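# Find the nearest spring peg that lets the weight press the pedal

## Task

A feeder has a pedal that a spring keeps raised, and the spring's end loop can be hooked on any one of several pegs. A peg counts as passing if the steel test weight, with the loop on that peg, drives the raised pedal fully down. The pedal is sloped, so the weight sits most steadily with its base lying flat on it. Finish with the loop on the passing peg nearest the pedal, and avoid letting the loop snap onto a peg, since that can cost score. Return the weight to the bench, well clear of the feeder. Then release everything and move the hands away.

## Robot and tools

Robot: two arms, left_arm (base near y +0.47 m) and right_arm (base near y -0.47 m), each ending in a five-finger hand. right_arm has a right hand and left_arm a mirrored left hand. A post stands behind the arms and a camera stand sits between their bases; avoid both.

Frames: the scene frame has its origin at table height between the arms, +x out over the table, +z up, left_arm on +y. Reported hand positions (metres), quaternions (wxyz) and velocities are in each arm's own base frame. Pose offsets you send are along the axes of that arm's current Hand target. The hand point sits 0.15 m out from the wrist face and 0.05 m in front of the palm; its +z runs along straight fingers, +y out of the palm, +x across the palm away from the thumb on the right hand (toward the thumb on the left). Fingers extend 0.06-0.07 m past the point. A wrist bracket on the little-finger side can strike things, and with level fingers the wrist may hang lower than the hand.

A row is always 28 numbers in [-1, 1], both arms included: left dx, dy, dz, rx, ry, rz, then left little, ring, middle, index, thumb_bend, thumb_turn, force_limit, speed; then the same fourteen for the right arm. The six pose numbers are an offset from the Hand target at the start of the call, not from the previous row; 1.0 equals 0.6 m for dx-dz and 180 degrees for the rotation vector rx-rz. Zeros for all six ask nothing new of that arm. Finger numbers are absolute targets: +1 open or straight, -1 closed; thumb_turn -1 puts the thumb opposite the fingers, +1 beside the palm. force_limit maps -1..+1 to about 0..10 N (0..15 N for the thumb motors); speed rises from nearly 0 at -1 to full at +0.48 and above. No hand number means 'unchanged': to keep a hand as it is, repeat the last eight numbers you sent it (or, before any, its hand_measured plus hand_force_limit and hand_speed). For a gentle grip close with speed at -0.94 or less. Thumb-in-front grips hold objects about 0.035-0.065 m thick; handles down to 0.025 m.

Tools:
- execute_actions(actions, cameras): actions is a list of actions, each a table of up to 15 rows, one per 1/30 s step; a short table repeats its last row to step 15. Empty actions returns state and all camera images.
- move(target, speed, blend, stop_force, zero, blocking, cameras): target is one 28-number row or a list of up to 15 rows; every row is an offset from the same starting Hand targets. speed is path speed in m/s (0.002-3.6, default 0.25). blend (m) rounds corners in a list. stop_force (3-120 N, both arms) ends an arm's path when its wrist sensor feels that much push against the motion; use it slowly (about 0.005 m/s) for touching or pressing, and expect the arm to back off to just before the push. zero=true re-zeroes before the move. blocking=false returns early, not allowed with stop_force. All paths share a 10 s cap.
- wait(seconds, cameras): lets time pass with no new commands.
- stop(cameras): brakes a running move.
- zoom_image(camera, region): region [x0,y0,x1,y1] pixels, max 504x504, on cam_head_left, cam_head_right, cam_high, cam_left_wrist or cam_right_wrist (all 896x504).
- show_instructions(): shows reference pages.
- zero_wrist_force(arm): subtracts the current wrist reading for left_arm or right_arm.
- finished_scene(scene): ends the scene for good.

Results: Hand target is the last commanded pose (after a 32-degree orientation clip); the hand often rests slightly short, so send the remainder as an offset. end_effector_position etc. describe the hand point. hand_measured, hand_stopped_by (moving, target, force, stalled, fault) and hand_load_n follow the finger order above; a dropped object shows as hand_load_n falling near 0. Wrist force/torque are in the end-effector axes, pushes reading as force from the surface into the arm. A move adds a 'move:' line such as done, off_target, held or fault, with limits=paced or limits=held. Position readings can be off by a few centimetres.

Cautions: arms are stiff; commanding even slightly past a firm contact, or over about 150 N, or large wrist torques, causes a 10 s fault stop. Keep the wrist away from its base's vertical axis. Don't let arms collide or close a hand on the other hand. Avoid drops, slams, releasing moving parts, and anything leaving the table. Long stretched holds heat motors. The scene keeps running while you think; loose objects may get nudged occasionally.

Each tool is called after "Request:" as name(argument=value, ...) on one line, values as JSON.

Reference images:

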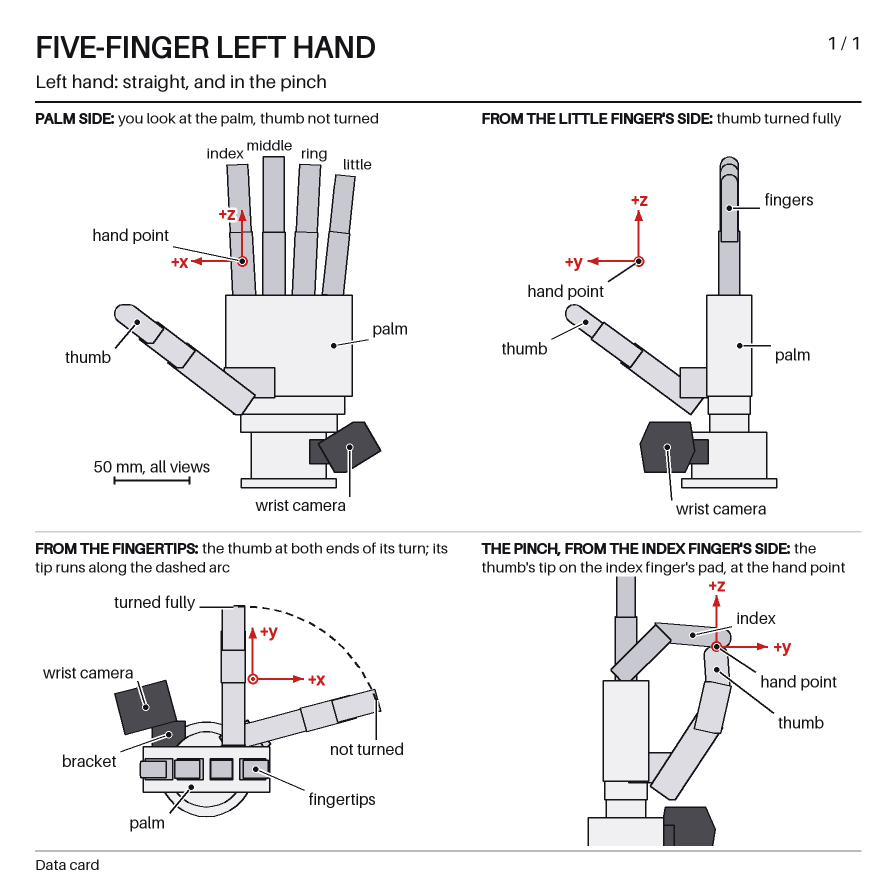

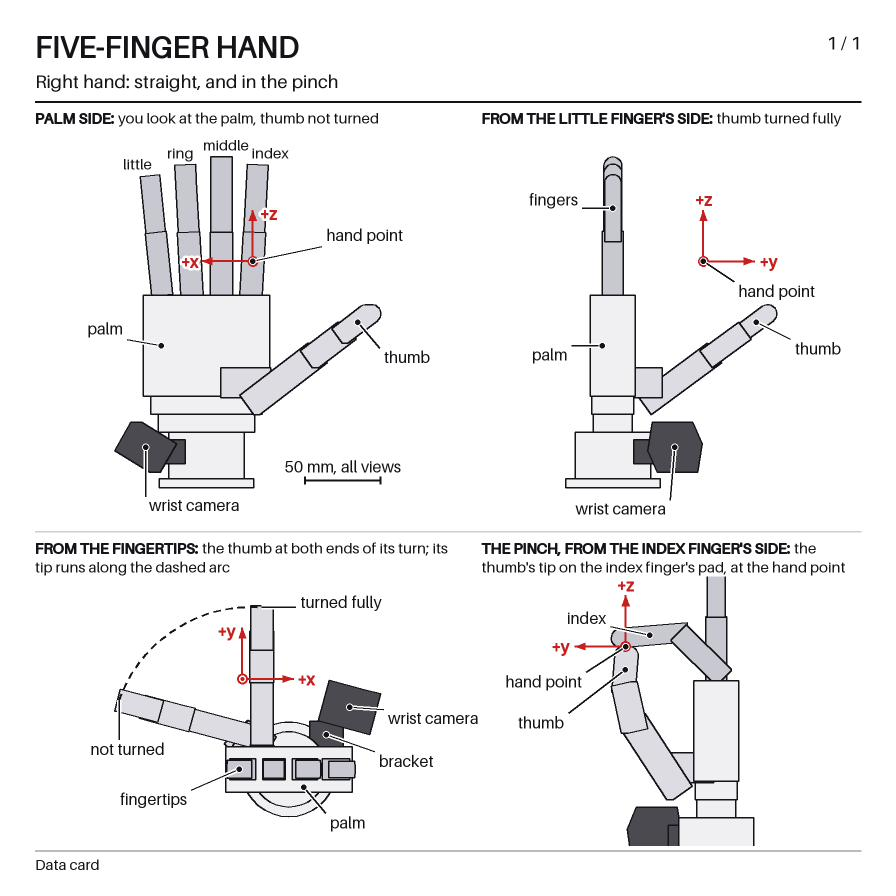

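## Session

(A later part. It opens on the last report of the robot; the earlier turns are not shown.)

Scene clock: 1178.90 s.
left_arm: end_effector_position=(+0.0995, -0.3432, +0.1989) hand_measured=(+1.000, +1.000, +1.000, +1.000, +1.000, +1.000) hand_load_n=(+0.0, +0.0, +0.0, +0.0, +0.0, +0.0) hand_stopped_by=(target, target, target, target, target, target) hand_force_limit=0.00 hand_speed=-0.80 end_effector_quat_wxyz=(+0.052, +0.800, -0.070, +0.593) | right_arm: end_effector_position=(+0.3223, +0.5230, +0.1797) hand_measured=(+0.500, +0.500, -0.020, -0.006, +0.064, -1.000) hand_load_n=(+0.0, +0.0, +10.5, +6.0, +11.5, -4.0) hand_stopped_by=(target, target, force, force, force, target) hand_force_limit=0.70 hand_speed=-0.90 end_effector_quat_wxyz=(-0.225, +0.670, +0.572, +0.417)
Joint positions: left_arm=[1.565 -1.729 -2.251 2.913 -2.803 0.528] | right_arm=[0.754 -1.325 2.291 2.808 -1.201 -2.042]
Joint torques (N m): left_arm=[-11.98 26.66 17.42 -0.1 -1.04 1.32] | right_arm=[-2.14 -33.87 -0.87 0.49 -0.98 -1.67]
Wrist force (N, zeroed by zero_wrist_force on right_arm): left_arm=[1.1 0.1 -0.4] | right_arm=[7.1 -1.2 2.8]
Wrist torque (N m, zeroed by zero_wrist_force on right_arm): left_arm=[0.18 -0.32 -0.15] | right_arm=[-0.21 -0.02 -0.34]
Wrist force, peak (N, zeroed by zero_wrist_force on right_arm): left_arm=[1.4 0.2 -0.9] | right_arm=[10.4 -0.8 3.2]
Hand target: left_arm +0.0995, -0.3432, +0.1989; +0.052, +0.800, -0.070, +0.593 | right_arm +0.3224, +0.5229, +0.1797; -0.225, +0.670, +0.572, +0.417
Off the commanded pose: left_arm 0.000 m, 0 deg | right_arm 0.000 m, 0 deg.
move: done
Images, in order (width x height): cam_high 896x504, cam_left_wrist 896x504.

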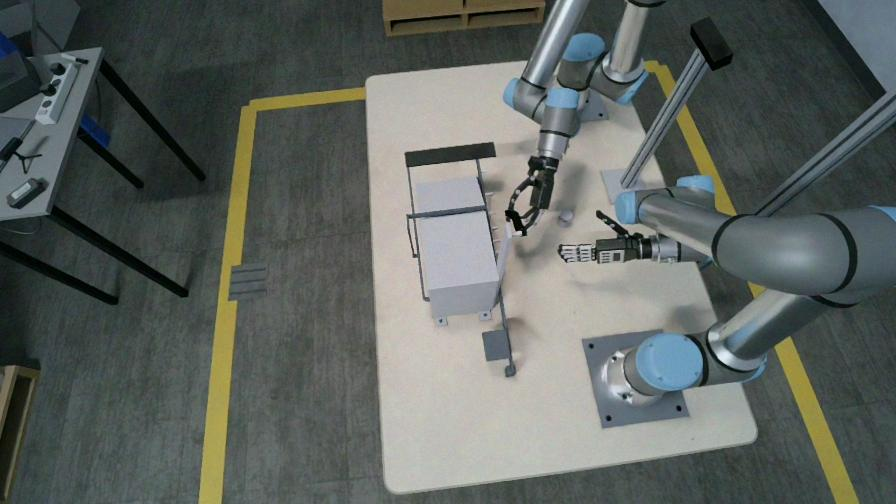

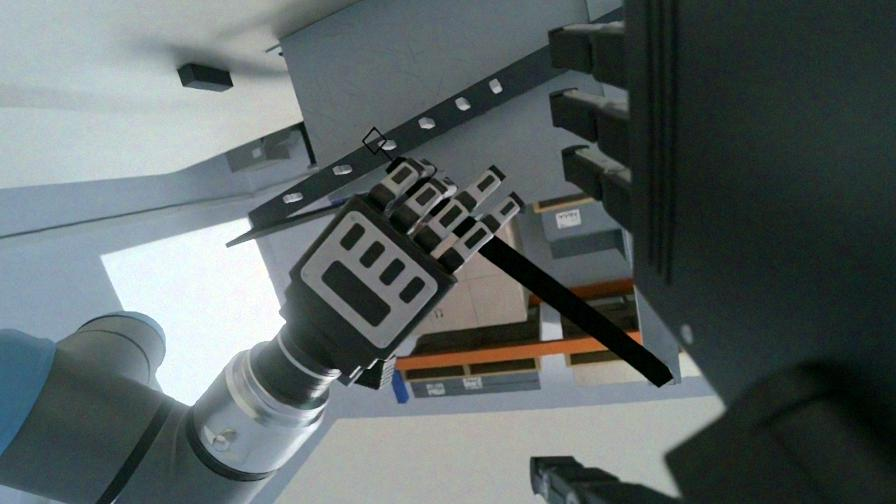

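Request:
move(target=[[0,0,0,0,0,0,1,1,1,1,1,1,0,-0.8,0.0223,-0.0125,0.0399,0,0.0269,0.0084,0.5,0.5,-0.45,-0.45,-0.5,-1,0.7,-0.9]], speed=0.03, cameras=["cam_left_wrist","cam_high","cam_right_wrist"])

Request:
zoom_image(camera="cam_left_wrist", region=[340, 60, 520, 180])

Scene clock: 1186.77 s.
left_arm: end_effector_position=(+0.0995, -0.3432, +0.1989) hand_measured=(+1.000, +1.000, +1.000, +1.000, +1.000, +1.000) hand_load_n=(+0.0, +0.0, +0.0, +0.0, +0.0, -0.5) hand_stopped_by=(target, target, target, target, target, target) hand_force_limit=0.00 hand_speed=-0.80 end_effector_quat_wxyz=(+0.052, +0.800, -0.070, +0.593) | right_arm: end_effector_position=(+0.3223, +0.5512, +0.1760) hand_measured=(+0.500, +0.500, -0.020, -0.006, +0.064, -1.000) hand_load_n=(+0.0, +0.0, +10.5, +6.0, +11.5, -3.5) hand_stopped_by=(target, target, force, force, force, target) hand_force_limit=0.70 hand_speed=-0.90 end_effector_quat_wxyz=(-0.254, +0.659, +0.553, +0.442)
Joint positions: left_arm=[1.565 -1.729 -2.251 2.913 -2.803 0.528] | right_arm=[0.782 -1.228 2.248 2.665 -1.189 -1.968]
Joint torques (N m): left_arm=[-10.69 26.93 14.84 0.06 -1.62 1.65] | right_arm=[-2.84 -34.46 -1.59 0.48 -0.37 -1.68]
Wrist force (N, zeroed by zero_wrist_force on right_arm): left_arm=[1.0 -0.1 -0.7] | right_arm=[6.0 -1.2 2.8]
Wrist torque (N m, zeroed by zero_wrist_force on right_arm): left_arm=[0.17 -0.32 -0.16] | right_arm=[-0.17 -0.04 -0.39]
Wrist force, peak (N, zeroed by zero_wrist_force on right_arm): left_arm=[1.4 0.7 -0.6] | right_arm=[7.4 -1.4 2.8]
Hand target: left_arm +0.0995, -0.3432, +0.1989; +0.052, +0.800, -0.070, +0.593 | right_arm +0.3224, +0.5511, +0.1761; -0.254, +0.659, +0.553, +0.442
Off the commanded pose: left_arm 0.000 m, 0 deg | right_arm 0.000 m, 0 deg.
move: done
Images, in order (width x height): cam_high 896x504, cam_left_wrist 896x504, cam_right_wrist 896x504.

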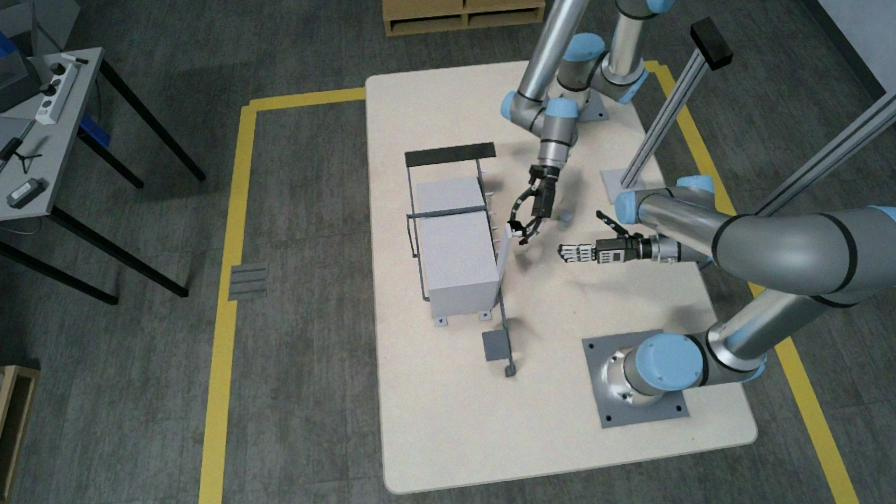

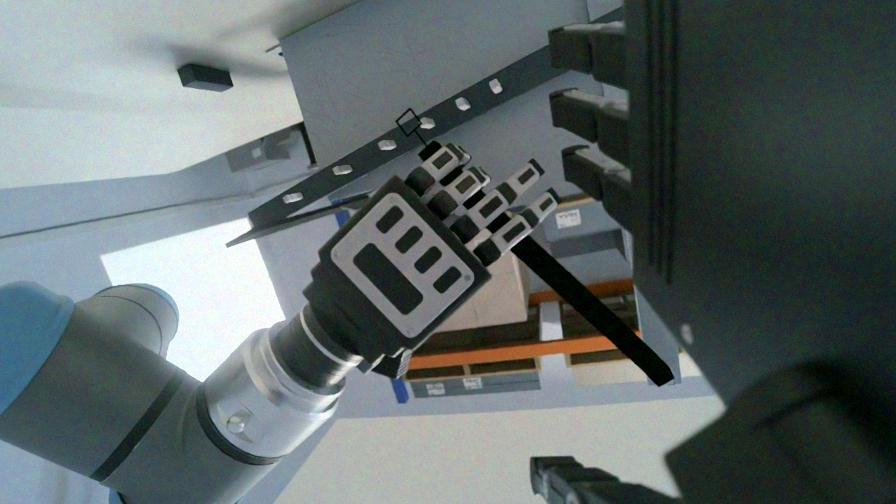

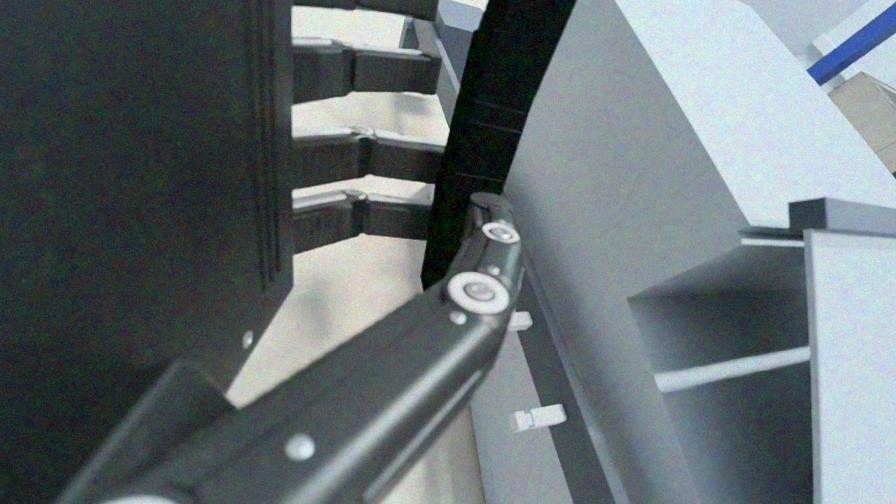

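Scaled by 2.800.

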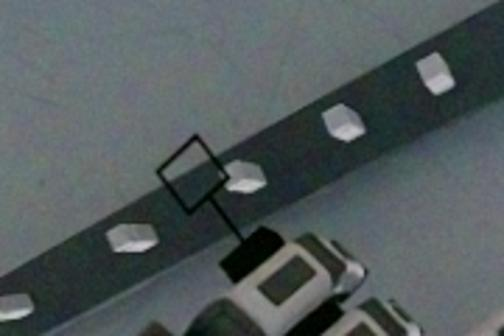

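Request:
move(target=[[0,0,0,0,0,0,1,1,1,1,1,1,0,-0.8,0,0.0254,0.0112,0,0,0,0.5,0.5,-0.45,-0.45,-0.5,-1,0.7,-0.9]], speed=0.03, cameras=["cam_left_wrist"])

Request:
zoom_image(camera="cam_left_wrist", region=[390, 90, 450, 150])

Scene clock: 1203.73 s.
left_arm: end_effector_position=(+0.0995, -0.3432, +0.1989) hand_measured=(+1.000, +1.000, +1.000, +1.000, +1.000, +1.000) hand_load_n=(+0.0, +0.0, -0.5, +0.0, +0.0, +0.0) hand_stopped_by=(target, target, target, target, target, target) hand_force_limit=0.00 hand_speed=-0.80 end_effector_quat_wxyz=(+0.052, +0.800, -0.070, +0.593) | right_arm: end_effector_position=(+0.3392, +0.5527, +0.1751) hand_measured=(+0.500, +0.500, -0.020, -0.006, +0.064, -1.000) hand_load_n=(+0.0, +0.0, +10.5, +6.0, +11.5, -3.5) hand_stopped_by=(target, target, force, force, force, target) hand_force_limit=0.70 hand_speed=-0.90 end_effector_quat_wxyz=(-0.254, +0.659, +0.553, +0.442)
Joint positions: left_arm=[1.565 -1.729 -2.251 2.913 -2.803 0.528] | right_arm=[0.756 -1.212 2.224 2.679 -1.167 -1.983]
Joint torques (N m): left_arm=[-9.48 25.86 9.95 -0.03 -1.61 1.57] | right_arm=[12.9 -37.91 -0.08 -2.06 -1.81 1.6]
Wrist force (N, zeroed by zero_wrist_force on right_arm): left_arm=[1.1 0.2 -0.5] | right_arm=[6.1 -2.1 2.4]
Wrist torque (N m, zeroed by zero_wrist_force on right_arm): left_arm=[0.21 -0.33 -0.16] | right_arm=[-0.24 -0.02 -0.31]
Wrist force, peak (N, zeroed by zero_wrist_force on right_arm): left_arm=[1.3 0.0 -0.9] | right_arm=[6.2 -1.2 2.8]
Hand target: left_arm +0.0995, -0.3432, +0.1989; +0.052, +0.800, -0.070, +0.593 | right_arm +0.3390, +0.5527, +0.1752; -0.254, +0.659, +0.553, +0.442
Off the commanded pose: left_arm 0.000 m, 0 deg | right_arm 0.000 m, 0 deg.
move: done

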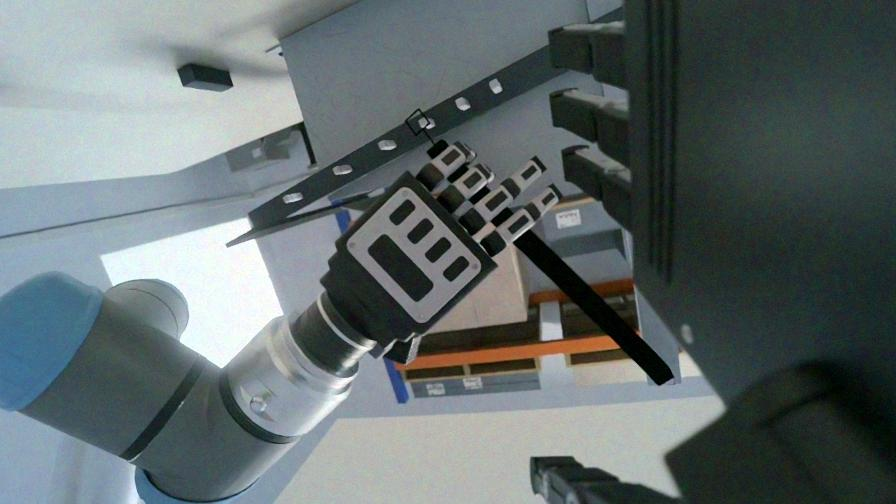

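Scaled by 8.400.

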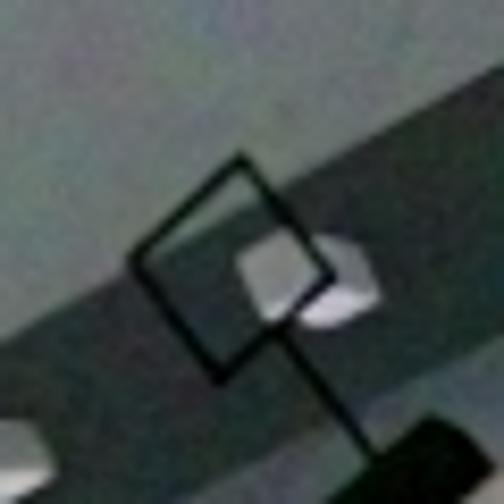

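Request:
move(target=[[0,0,0,0,0,0,1,1,1,1,1,1,0,-0.8,0.002,0.0069,0.0058,0,0,0,0.5,0.5,-0.45,-0.45,-0.5,-1,0.7,-0.9]], speed=0.02, cameras=["cam_left_wrist"])

Request:
zoom_image(camera="cam_left_wrist", region=[390, 90, 450, 150])

Scene clock: 1209.40 s.
left_arm: end_effector_position=(+0.0995, -0.3432, +0.1989) hand_measured=(+1.000, +1.000, +1.000, +1.000, +1.000, +1.000) hand_load_n=(+0.0, +0.0, +0.0, +0.0, +0.0, +0.0) hand_stopped_by=(target, target, target, target, target, target) hand_force_limit=0.00 hand_speed=-0.80 end_effector_quat_wxyz=(+0.052, +0.800, -0.070, +0.593) | right_arm: end_effector_position=(+0.3441, +0.5552, +0.1751) hand_measured=(+0.500, +0.500, -0.020, -0.006, +0.064, -1.000) hand_load_n=(+0.0, +0.0, +10.5, +6.0, +11.5, -4.0) hand_stopped_by=(target, target, force, force, force, target) hand_force_limit=0.70 hand_speed=-0.90 end_effector_quat_wxyz=(-0.254, +0.659, +0.553, +0.442)
Joint positions: left_arm=[1.565 -1.729 -2.251 2.913 -2.803 0.528] | right_arm=[0.752 -1.204 2.211 2.686 -1.164 -1.985]
Joint torques (N m): left_arm=[-9.33 25.79 9.39 -0.05 -1.68 1.85] | right_arm=[-5.21 -36.9 -1.31 -1.98 -0.71 -0.45]
Wrist force (N, zeroed by zero_wrist_force on right_arm): left_arm=[0.9 0.1 -0.7] | right_arm=[6.0 -2.4 2.1]
Wrist torque (N m, zeroed by zero_wrist_force on right_arm): left_arm=[0.19 -0.31 -0.16] | right_arm=[-0.27 0.01 -0.33]
Wrist force, peak (N, zeroed by zero_wrist_force on right_arm): left_arm=[1.3 0.3 -0.9] | right_arm=[6.2 -2.3 2.3]
Hand target: left_arm +0.0995, -0.3432, +0.1989; +0.052, +0.800, -0.070, +0.593 | right_arm +0.3440, +0.5551, +0.1752; -0.254, +0.659, +0.553, +0.442
Off the commanded pose: left_arm 0.000 m, 0 deg | right_arm 0.000 m, 0 deg.
move: done

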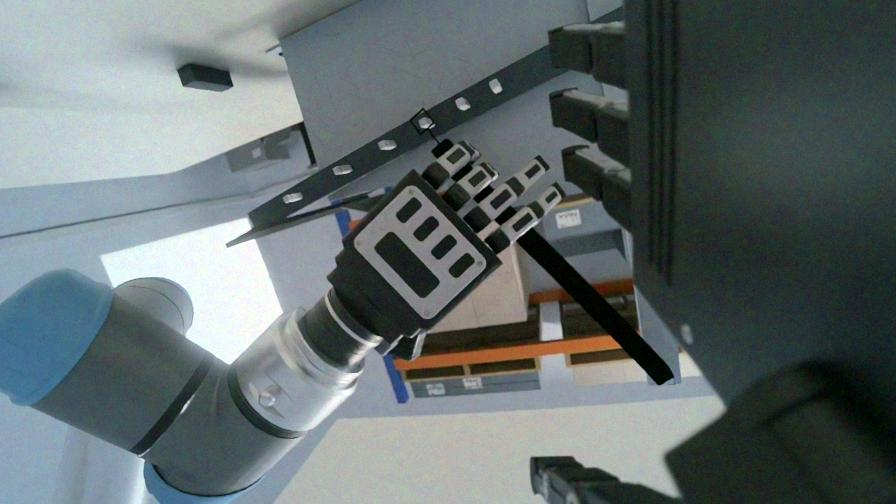

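Scaled by 8.400.

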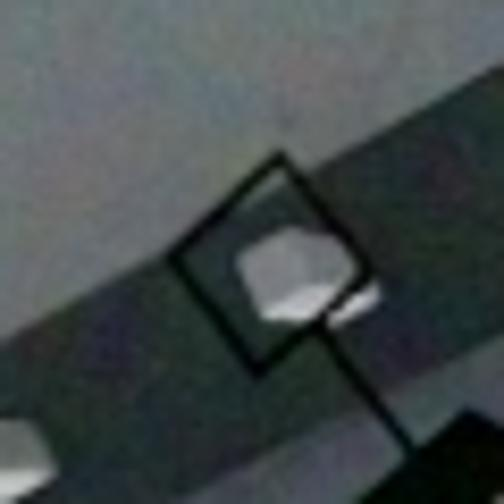

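Request:
move(target=[[0,0,0,0,0,0,1,1,1,1,1,1,0,-0.8,0,0.0095,0.003,0,0,0,0.5,0.5,-0.45,-0.45,-0.5,-1,0.7,-0.9]], speed=0.02, cameras=["cam_left_wrist"])

Request:
zoom_image(camera="cam_left_wrist", region=[390, 90, 450, 150])

Request:
move(target=[[0,0,0,0,0,0,1,1,1,1,1,1,0,-0.8,0,0.0095,0.003,0,0,0,0.5,0.5,-0.45,-0.45,-0.5,-1,0.7,-0.9]], speed=0.02, cameras=["cam_left_wrist"])

Request:
zoom_image(camera="cam_left_wrist", region=[390, 90, 450, 150])

Scene clock: 1213.67 s.
left_arm: end_effector_position=(+0.0995, -0.3432, +0.1989) hand_measured=(+1.000, +1.000, +1.000, +1.000, +1.000, +1.000) hand_load_n=(+0.0, +0.0, +0.0, +0.0, +0.0, +0.0) hand_stopped_by=(target, target, target, target, target, target) hand_force_limit=0.00 hand_speed=-0.80 end_effector_quat_wxyz=(+0.052, +0.800, -0.070, +0.593) | right_arm: end_effector_position=(+0.3501, +0.5551, +0.1752) hand_measured=(+0.500, +0.500, -0.020, -0.006, +0.064, -1.000) hand_load_n=(+0.0, +0.0, +10.5, +6.5, +11.5, -3.5) hand_stopped_by=(target, target, force, force, force, target) hand_force_limit=0.70 hand_speed=-0.90 end_effector_quat_wxyz=(-0.254, +0.659, +0.553, +0.442)
Joint positions: left_arm=[1.565 -1.729 -2.251 2.913 -2.803 0.528] | right_arm=[0.742 -1.2 2.204 2.692 -1.155 -1.991]
Joint torques (N m): left_arm=[-8.56 26.6 8.34 -0.08 -1.42 1.71] | right_arm=[11 -26.85 -2.77 -1.86 -1.36 0.87]
Wrist force (N, zeroed by zero_wrist_force on right_arm): left_arm=[1.0 0.1 -0.5] | right_arm=[6.0 -2.4 2.2]
Wrist torque (N m, zeroed by zero_wrist_force on right_arm): left_arm=[0.19 -0.32 -0.17] | right_arm=[-0.25 0.00 -0.33]
Wrist force, peak (N, zeroed by zero_wrist_force on right_arm): left_arm=[1.4 0.4 -0.6] | right_arm=[6.1 -2.6 2.1]
Hand target: left_arm +0.0995, -0.3432, +0.1989; +0.052, +0.800, -0.070, +0.593 | right_arm +0.3499, +0.5551, +0.1752; -0.254, +0.659, +0.553, +0.442
Off the commanded pose: left_arm 0.000 m, 0 deg | right_arm 0.000 m, 0 deg.
move: done

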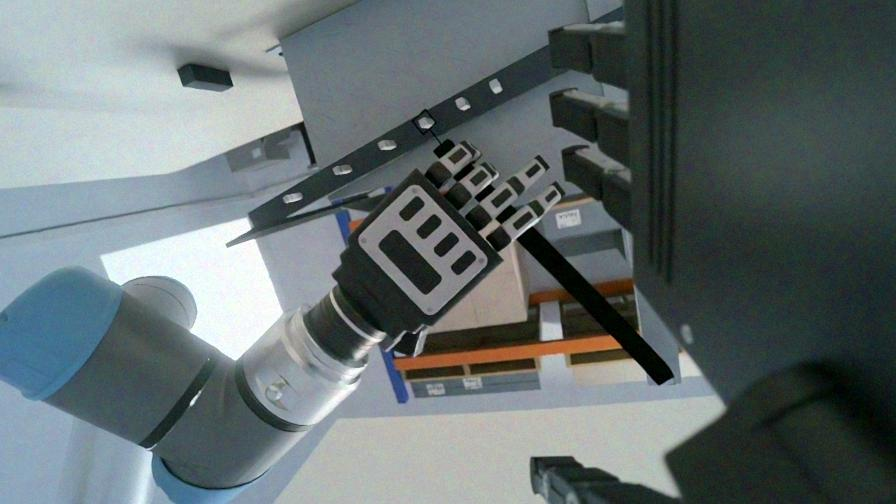

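Scaled by 8.400.

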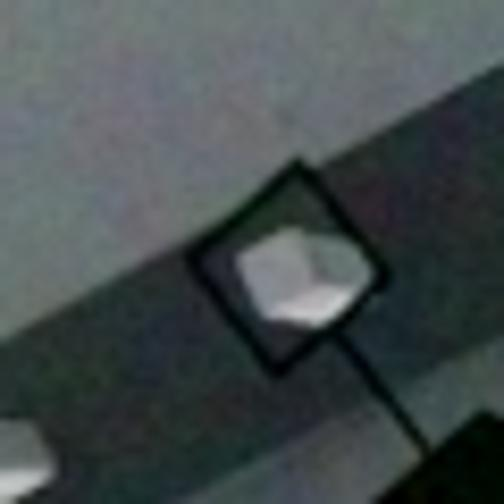

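Scene clock: 1214.20 s.
left_arm: end_effector_position=(+0.0995, -0.3432, +0.1989) hand_measured=(+1.000, +1.000, +1.000, +1.000, +1.000, +1.000) hand_load_n=(+0.0, +0.0, +0.5, +0.0, +0.0, +0.0) hand_stopped_by=(target, target, target, target, target, target) hand_force_limit=0.00 hand_speed=-0.80 end_effector_quat_wxyz=(+0.052, +0.800, -0.070, +0.593) | right_arm: end_effector_position=(+0.3561, +0.5551, +0.1752) hand_measured=(+0.500, +0.500, -0.020, -0.006, +0.064, -1.000) hand_load_n=(+0.0, +0.0, +10.5, +6.0, +11.5, -3.5) hand_stopped_by=(target, target, force, force, force, target) hand_force_limit=0.70 hand_speed=-0.90 end_effector_quat_wxyz=(-0.254, +0.659, +0.553, +0.442)
Joint positions: left_arm=[1.565 -1.729 -2.251 2.913 -2.803 0.528] | right_arm=[0.732 -1.196 2.195 2.698 -1.147 -1.997]
Joint torques (N m): left_arm=[-6.98 25.89 8.33 0.02 -1.37 1.79] | right_arm=[7.9 -27.4 -4.83 -1.35 -1.32 0.07]
Wrist force (N, zeroed by zero_wrist_force on right_arm): left_arm=[0.7 0.2 -0.4] | right_arm=[5.9 -3.0 1.8]
Wrist torque (N m, zeroed by zero_wrist_force on right_arm): left_arm=[0.20 -0.27 -0.18] | right_arm=[-0.29 0.04 -0.35]
Wrist force, peak (N, zeroed by zero_wrist_force on right_arm): left_arm=[1.3 0.3 -0.5] | right_arm=[6.3 -2.9 1.9]
Hand target: left_arm +0.0995, -0.3432, +0.1989; +0.052, +0.800, -0.070, +0.593 | right_arm +0.3559, +0.5551, +0.1752; -0.254, +0.659, +0.553, +0.442
Off the commanded pose: left_arm 0.000 m, 0 deg | right_arm 0.000 m, 0 deg.
move: done

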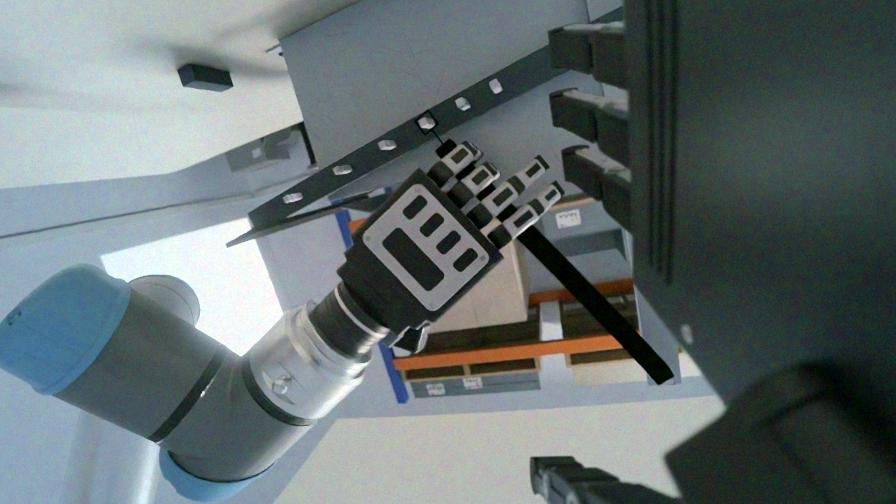

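Scaled by 8.400.

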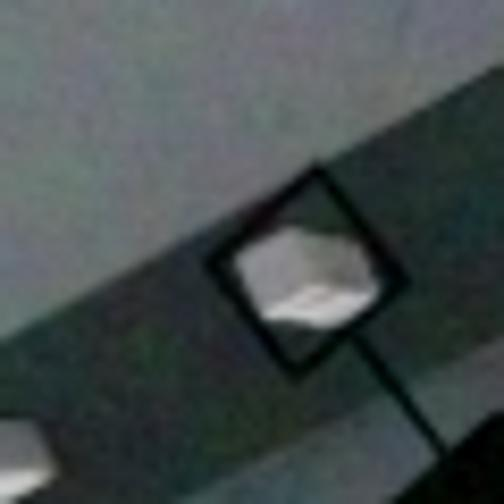

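Request:
execute_actions(actions=[], cameras=["cam_high","cam_right_wrist"])

Request:
zoom_image(camera="cam_high", region=[480, 200, 530, 250])

Scene clock: 1221.07 s.
left_arm: end_effector_position=(+0.0995, -0.3432, +0.1989) hand_measured=(+1.000, +1.000, +1.000, +1.000, +1.000, +1.000) hand_load_n=(+0.0, +0.0, +0.0, +0.0, +0.0, -0.5) hand_stopped_by=(target, target, target, target, target, target) hand_force_limit=0.00 hand_speed=-0.80 end_effector_quat_wxyz=(+0.052, +0.800, -0.070, +0.593) | right_arm: end_effector_position=(+0.3559, +0.5551, +0.1752) hand_measured=(+0.500, +0.500, -0.020, -0.006, +0.064, -1.000) hand_load_n=(+0.5, +0.0, +10.5, +6.5, +11.0, -4.0) hand_stopped_by=(target, target, force, force, force, target) hand_force_limit=0.70 hand_speed=-0.90 end_effector_quat_wxyz=(-0.254, +0.659, +0.553, +0.442)
Joint positions: left_arm=[1.565 -1.729 -2.251 2.913 -2.803 0.528] | right_arm=[0.733 -1.196 2.196 2.697 -1.147 -1.996]
Joint velocities: within noise
Joint torques (N m): left_arm=[-10.01 26.83 8.66 -0.18 -1.56 1.77] | right_arm=[12.54 -37.58 -2.09 -2.18 -1.74 1.81]
Wrist force (N, zeroed by zero_wrist_force on right_arm): left_arm=[1.0 0.2 -0.8] | right_arm=[5.8 -2.8 2.1]
Wrist torque (N m, zeroed by zero_wrist_force on right_arm): left_arm=[0.22 -0.32 -0.16] | right_arm=[-0.29 0.04 -0.35]
Wrist force, peak (N, zeroed by zero_wrist_force on right_arm): left_arm=[1.3 0.0 -0.8] | right_arm=[6.0 -3.2 2.3]
Hand target: left_arm +0.0995, -0.3432, +0.1989; +0.052, +0.800, -0.070, +0.593 | right_arm +0.3559, +0.5551, +0.1752; -0.254, +0.659, +0.553, +0.442
Off the commanded pose: left_arm 0.000 m, 0 deg | right_arm 0.000 m, 0 deg.
Images, in order (width x height): cam_high 896x504, cam_right_wrist 896x504.

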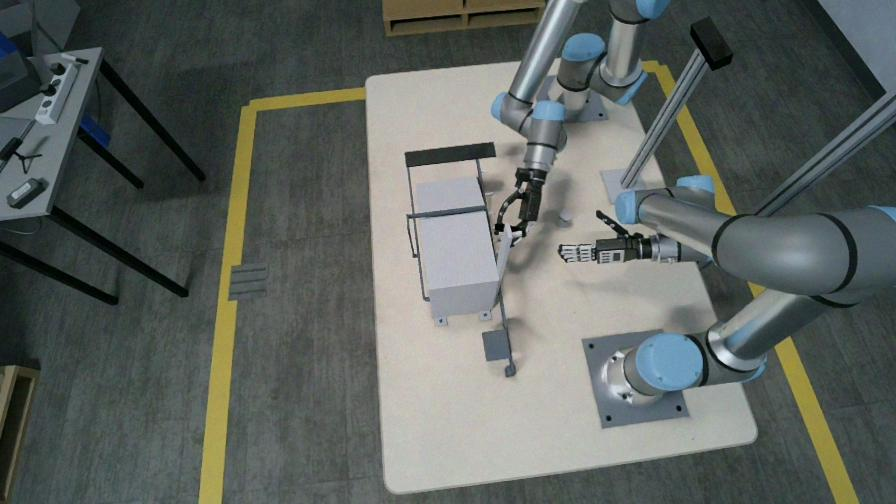

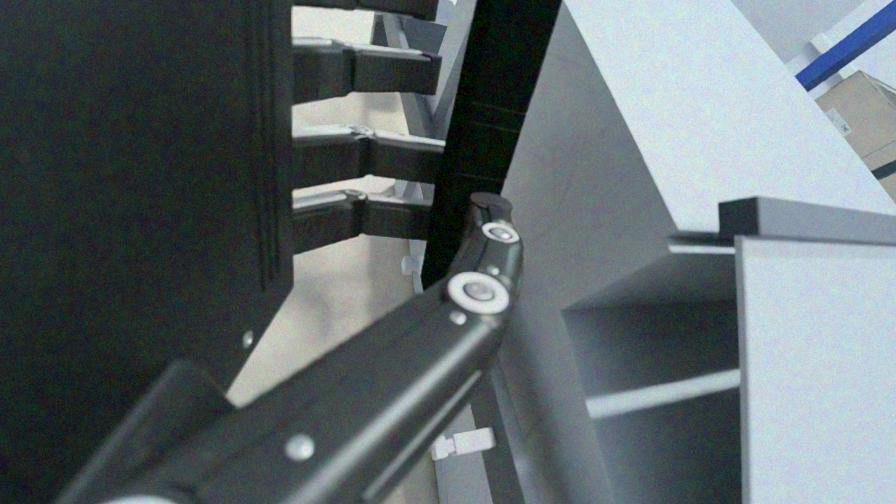

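Scaled by 10.080.

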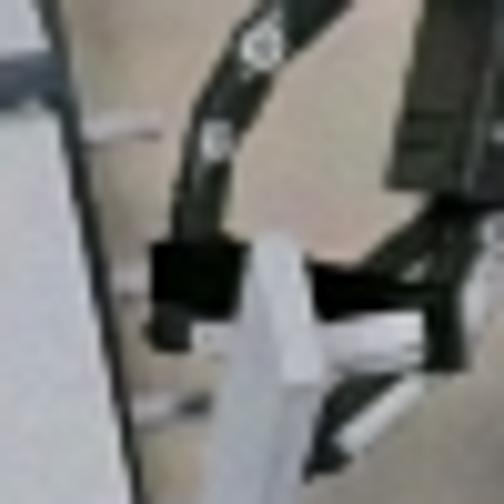

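Request:
move(target=[[0,0,0,0,0,0,1,1,1,1,1,1,0,-0.8,0,0.0032,0.001,0,0,0,0.5,0.5,-0.45,-0.45,-0.5,-1,0.7,-0.9],[0,0,0,0,0,0,1,1,1,1,1,1,0,-0.8,0.0067,0.0032,0.001,0,0,0,0.5,0.5,-0.45,-0.45,-0.5,-1,0.7,-0.9]], speed=0.015, cameras=["cam_left_wrist"])

Request:
zoom_image(camera="cam_left_wrist", region=[390, 90, 450, 150])

Scene clock: 1226.70 s.
left_arm: end_effector_position=(+0.0995, -0.3432, +0.1989) hand_measured=(+1.000, +1.000, +1.000, +1.000, +1.000, +1.000) hand_load_n=(+0.0, +0.0, +0.0, +0.0, +0.0, +0.0) hand_stopped_by=(target, target, target, target, target, target) hand_force_limit=0.00 hand_speed=-0.80 end_effector_quat_wxyz=(+0.052, +0.800, -0.070, +0.593) | right_arm: end_effector_position=(+0.3580, +0.5572, +0.1788) hand_measured=(+0.500, +0.500, -0.020, -0.006, +0.064, -1.000) hand_load_n=(+0.0, +0.0, +10.5, +6.5, +11.0, -3.0) hand_stopped_by=(target, target, force, force, force, target) hand_force_limit=0.70 hand_speed=-0.90 end_effector_quat_wxyz=(-0.254, +0.659, +0.553, +0.442)
Joint positions: left_arm=[1.565 -1.729 -2.251 2.913 -2.803 0.528] | right_arm=[0.733 -1.2 2.186 2.711 -1.148 -1.996]
Joint torques (N m): left_arm=[-7.97 26.15 9.38 -0.11 -1.54 1.56] | right_arm=[8.42 -27.95 -6.48 -3.26 0.58 1.34]
Wrist force (N, zeroed by zero_wrist_force on right_arm): left_arm=[1.1 0.2 -0.8] | right_arm=[0.7 -2.5 2.2]
Wrist torque (N m, zeroed by zero_wrist_force on right_arm): left_arm=[0.22 -0.36 -0.16] | right_arm=[-0.26 0.14 -0.52]
Wrist force, peak (N, zeroed by zero_wrist_force on right_arm): left_arm=[1.4 0.0 -0.9] | right_arm=[6.1 -3.2 2.0]
Hand target: left_arm +0.0995, -0.3432, +0.1989; +0.052, +0.800, -0.070, +0.593 | right_arm +0.3579, +0.5572, +0.1787; -0.254, +0.659, +0.553, +0.442
Off the commanded pose: left_arm 0.000 m, 0 deg | right_arm 0.000 m, 0 deg.
move: done

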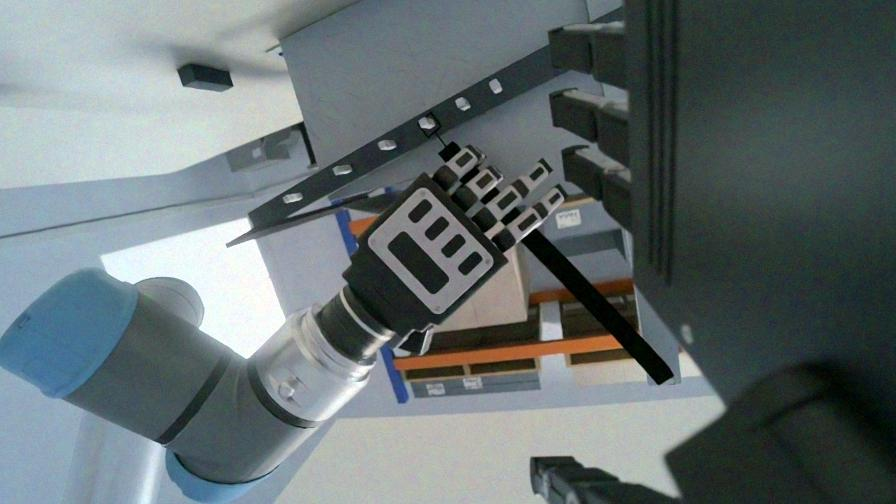

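Scaled by 8.400.

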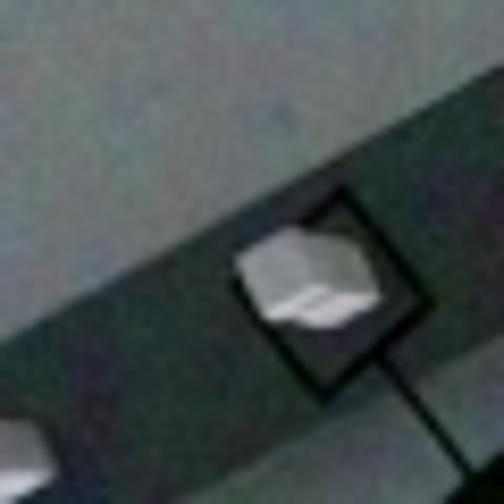

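Request:
move(target=[[0,0,0,0,0,0,1,1,1,1,1,1,0,-0.8,0.0033,0,0,0,0,0,0.5,0.5,-0.45,-0.45,-0.5,-1,0.7,-0.9]], speed=0.01, cameras=["cam_left_wrist"])

Request:
zoom_image(camera="cam_left_wrist", region=[390, 90, 450, 150])

Scene clock: 1229.67 s.
left_arm: end_effector_position=(+0.0995, -0.3432, +0.1989) hand_measured=(+1.000, +1.000, +1.000, +1.000, +1.000, +1.000) hand_load_n=(+0.0, +0.0, +0.0, +0.0, +0.0, +0.0) hand_stopped_by=(target, target, target, target, target, target) hand_force_limit=0.00 hand_speed=-0.80 end_effector_quat_wxyz=(+0.052, +0.800, -0.070, +0.593) | right_arm: end_effector_position=(+0.3580, +0.5581, +0.1804) hand_measured=(+0.500, +0.500, -0.020, -0.006, +0.064, -1.000) hand_load_n=(+0.0, +0.0, +10.5, +7.0, +11.0, -2.5) hand_stopped_by=(target, target, force, force, force, target) hand_force_limit=0.70 hand_speed=-0.90 end_effector_quat_wxyz=(-0.254, +0.659, +0.553, +0.442)
Joint positions: left_arm=[1.565 -1.729 -2.251 2.913 -2.803 0.528] | right_arm=[0.735 -1.203 2.182 2.716 -1.149 -1.995]
Joint torques (N m): left_arm=[-6.83 25.88 8 -0.03 -1.36 1.39] | right_arm=[14.08 -35.76 -9.49 -3.59 0.37 1.59]
Wrist force (N, zeroed by zero_wrist_force on right_arm): left_arm=[1.0 0.0 -0.5] | right_arm=[-1.5 -2.5 2.3]
Wrist torque (N m, zeroed by zero_wrist_force on right_arm): left_arm=[0.17 -0.32 -0.15] | right_arm=[-0.25 0.16 -0.50]
Wrist force, peak (N, zeroed by zero_wrist_force on right_arm): left_arm=[1.3 0.2 -0.8] | right_arm=[2.0 -2.8 2.2]
Hand target: left_arm +0.0995, -0.3432, +0.1989; +0.052, +0.800, -0.070, +0.593 | right_arm +0.3579, +0.5581, +0.1804; -0.254, +0.659, +0.553, +0.442
Off the commanded pose: left_arm 0.000 m, 0 deg | right_arm 0.000 m, 0 deg.
move: done

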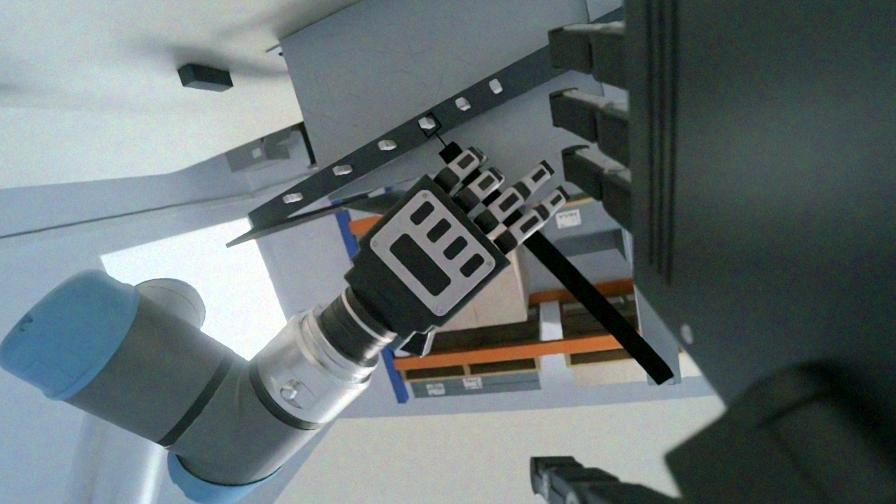

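Scaled by 8.400.

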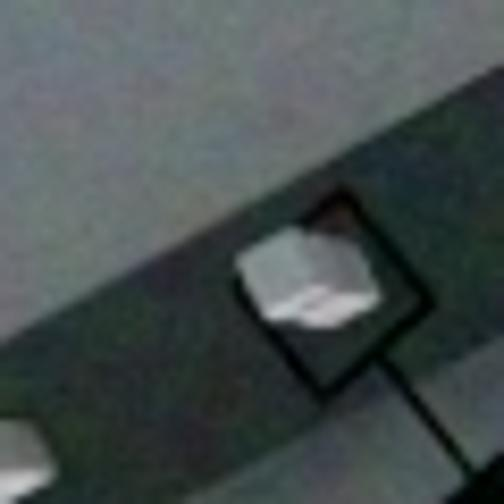

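Request:
execute_actions(actions=[[[0,0,0,0,0,0,1,1,1,1,1,1,0,-0.8,0,0,0,0,0,0,0.5,0.5,0.12,0.12,0.2,-1,0.7,-0.9]]])

Request:
wait(seconds=1.5, cameras=["cam_left_wrist","cam_right_wrist"])

Scene clock: 1235.03 s.
left_arm: end_effector_position=(+0.0995, -0.3432, +0.1989) hand_measured=(+1.000, +1.000, +1.000, +1.000, +1.000, +1.000) hand_load_n=(+0.0, +0.0, +0.0, +0.0, +0.0, +0.0) hand_stopped_by=(target, target, target, target, target, target) hand_force_limit=0.00 hand_speed=-0.80 end_effector_quat_wxyz=(+0.052, +0.800, -0.070, +0.593) | right_arm: end_effector_position=(+0.3579, +0.5581, +0.1804) hand_measured=(+0.500, +0.500, +0.120, +0.120, +0.200, -1.000) hand_load_n=(+0.0, +0.0, +0.0, +0.0, +0.0, +0.0) hand_stopped_by=(target, target, target, target, target, target) hand_force_limit=0.70 hand_speed=-0.90 end_effector_quat_wxyz=(-0.254, +0.659, +0.553, +0.442)
Joint positions: left_arm=[1.565 -1.729 -2.251 2.913 -2.803 0.528] | right_arm=[0.735 -1.203 2.183 2.716 -1.149 -1.995]
Joint torques (N m): left_arm=[-6.59 27.18 9.09 -0.01 -1.66 1.44] | right_arm=[14.88 -21.22 -6.99 -2.78 1.21 -0.98]
Wrist force (N, zeroed by zero_wrist_force on right_arm): left_arm=[1.1 0.1 -0.7] | right_arm=[-1.8 -2.4 1.4]
Wrist torque (N m, zeroed by zero_wrist_force on right_arm): left_arm=[0.20 -0.34 -0.15] | right_arm=[-0.23 0.21 -0.51]
Wrist force, peak (N, zeroed by zero_wrist_force on right_arm): left_arm=[1.3 0.5 -0.8] | right_arm=[-1.7 -2.6 2.5]
Hand target: left_arm +0.0995, -0.3432, +0.1989; +0.052, +0.800, -0.070, +0.593 | right_arm +0.3579, +0.5581, +0.1804; -0.254, +0.659, +0.553, +0.442
Off the commanded pose: left_arm 0.000 m, 0 deg | right_arm 0.000 m, 0 deg.
Step readings (end_effector_position of left_arm | right_arm):
0: (+0.0995, -0.3432, +0.1989) | (+0.3579, +0.5581, +0.1804)
1: (+0.0995, -0.3432, +0.1989) | (+0.3579, +0.5581, +0.1804)
2: (+0.0995, -0.3432, +0.1989) | (+0.3579, +0.5581, +0.1804)
4: (+0.0995, -0.3432, +0.1989) | (+0.3579, +0.5581, +0.1804)
8: (+0.0995, -0.3432, +0.1989) | (+0.3579, +0.5581, +0.1804)
15: (+0.0995, -0.3432, +0.1989) | (+0.3579, +0.5581, +0.1804)

Scene clock: 1236.53 s.
left_arm: end_effector_position=(+0.0995, -0.3432, +0.1989) hand_measured=(+1.000, +1.000, +1.000, +1.000, +1.000, +1.000) hand_load_n=(+0.0, +0.0, +0.0, +0.0, +0.0, +0.0) hand_stopped_by=(target, target, target, target, target, target) hand_force_limit=0.00 hand_speed=-0.80 end_effector_quat_wxyz=(+0.052, +0.800, -0.070, +0.593) | right_arm: end_effector_position=(+0.3579, +0.5581, +0.1804) hand_measured=(+0.500, +0.500, +0.120, +0.120, +0.200, -1.000) hand_load_n=(+0.0, +0.0, +0.0, +0.0, +0.0, +0.0) hand_stopped_by=(target, target, target, target, target, target) hand_force_limit=0.70 hand_speed=-0.90 end_effector_quat_wxyz=(-0.254, +0.659, +0.553, +0.442)
Joint positions: left_arm=[1.565 -1.729 -2.251 2.913 -2.803 0.528] | right_arm=[0.735 -1.203 2.183 2.716 -1.149 -1.995]
Joint torques (N m): left_arm=[-7.09 26.65 8.82 -0.28 -1.75 1.48] | right_arm=[14.73 -21.77 -7 -1.28 1.23 -1]
Wrist force (N, zeroed by zero_wrist_force on right_arm): left_arm=[1.1 -0.2 -0.7] | right_arm=[-1.4 -2.4 1.5]
Wrist torque (N m, zeroed by zero_wrist_force on right_arm): left_arm=[0.15 -0.35 -0.14] | right_arm=[-0.23 0.16 -0.49]
Wrist force, peak (N, zeroed by zero_wrist_force on right_arm): left_arm=[1.3 0.0 -0.7] | right_arm=[-1.8 -2.4 1.7]
Hand target: left_arm +0.0995, -0.3432, +0.1989; +0.052, +0.800, -0.070, +0.593 | right_arm +0.3579, +0.5581, +0.1804; -0.254, +0.659, +0.553, +0.442
Off the commanded pose: left_arm 0.000 m, 0 deg | right_arm 0.000 m, 0 deg.
wait: 1.50 s; at rest by 0.17 s

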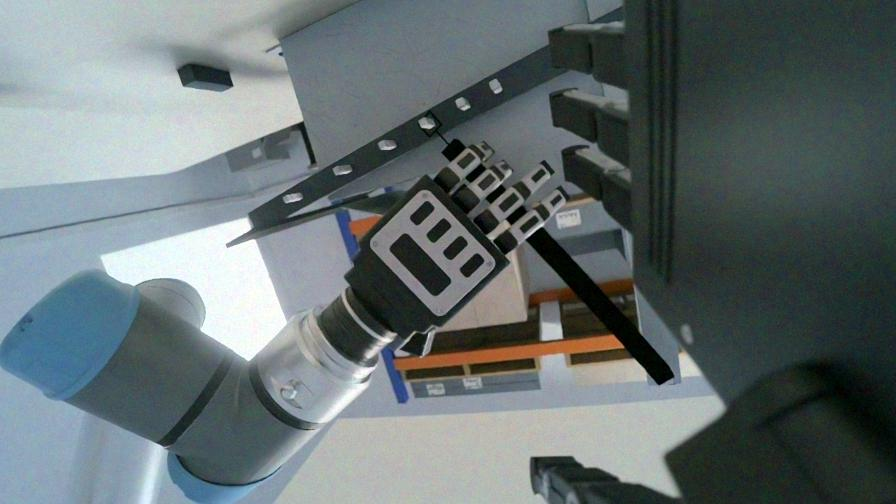

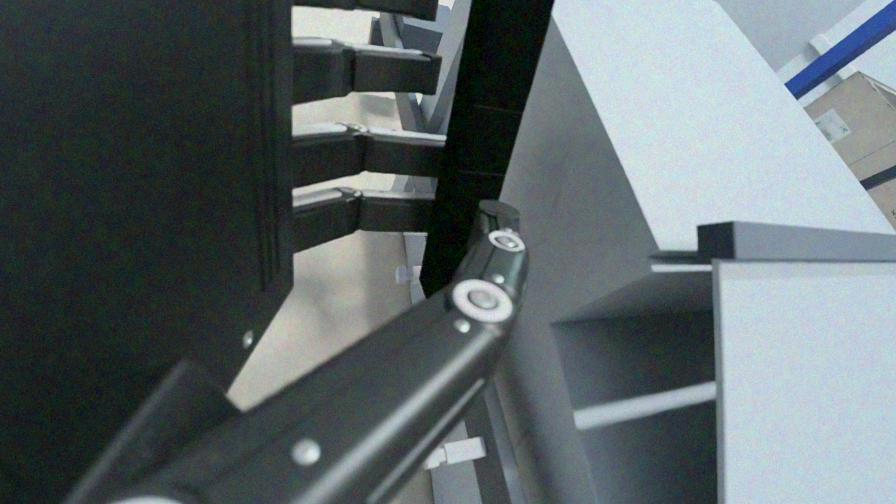

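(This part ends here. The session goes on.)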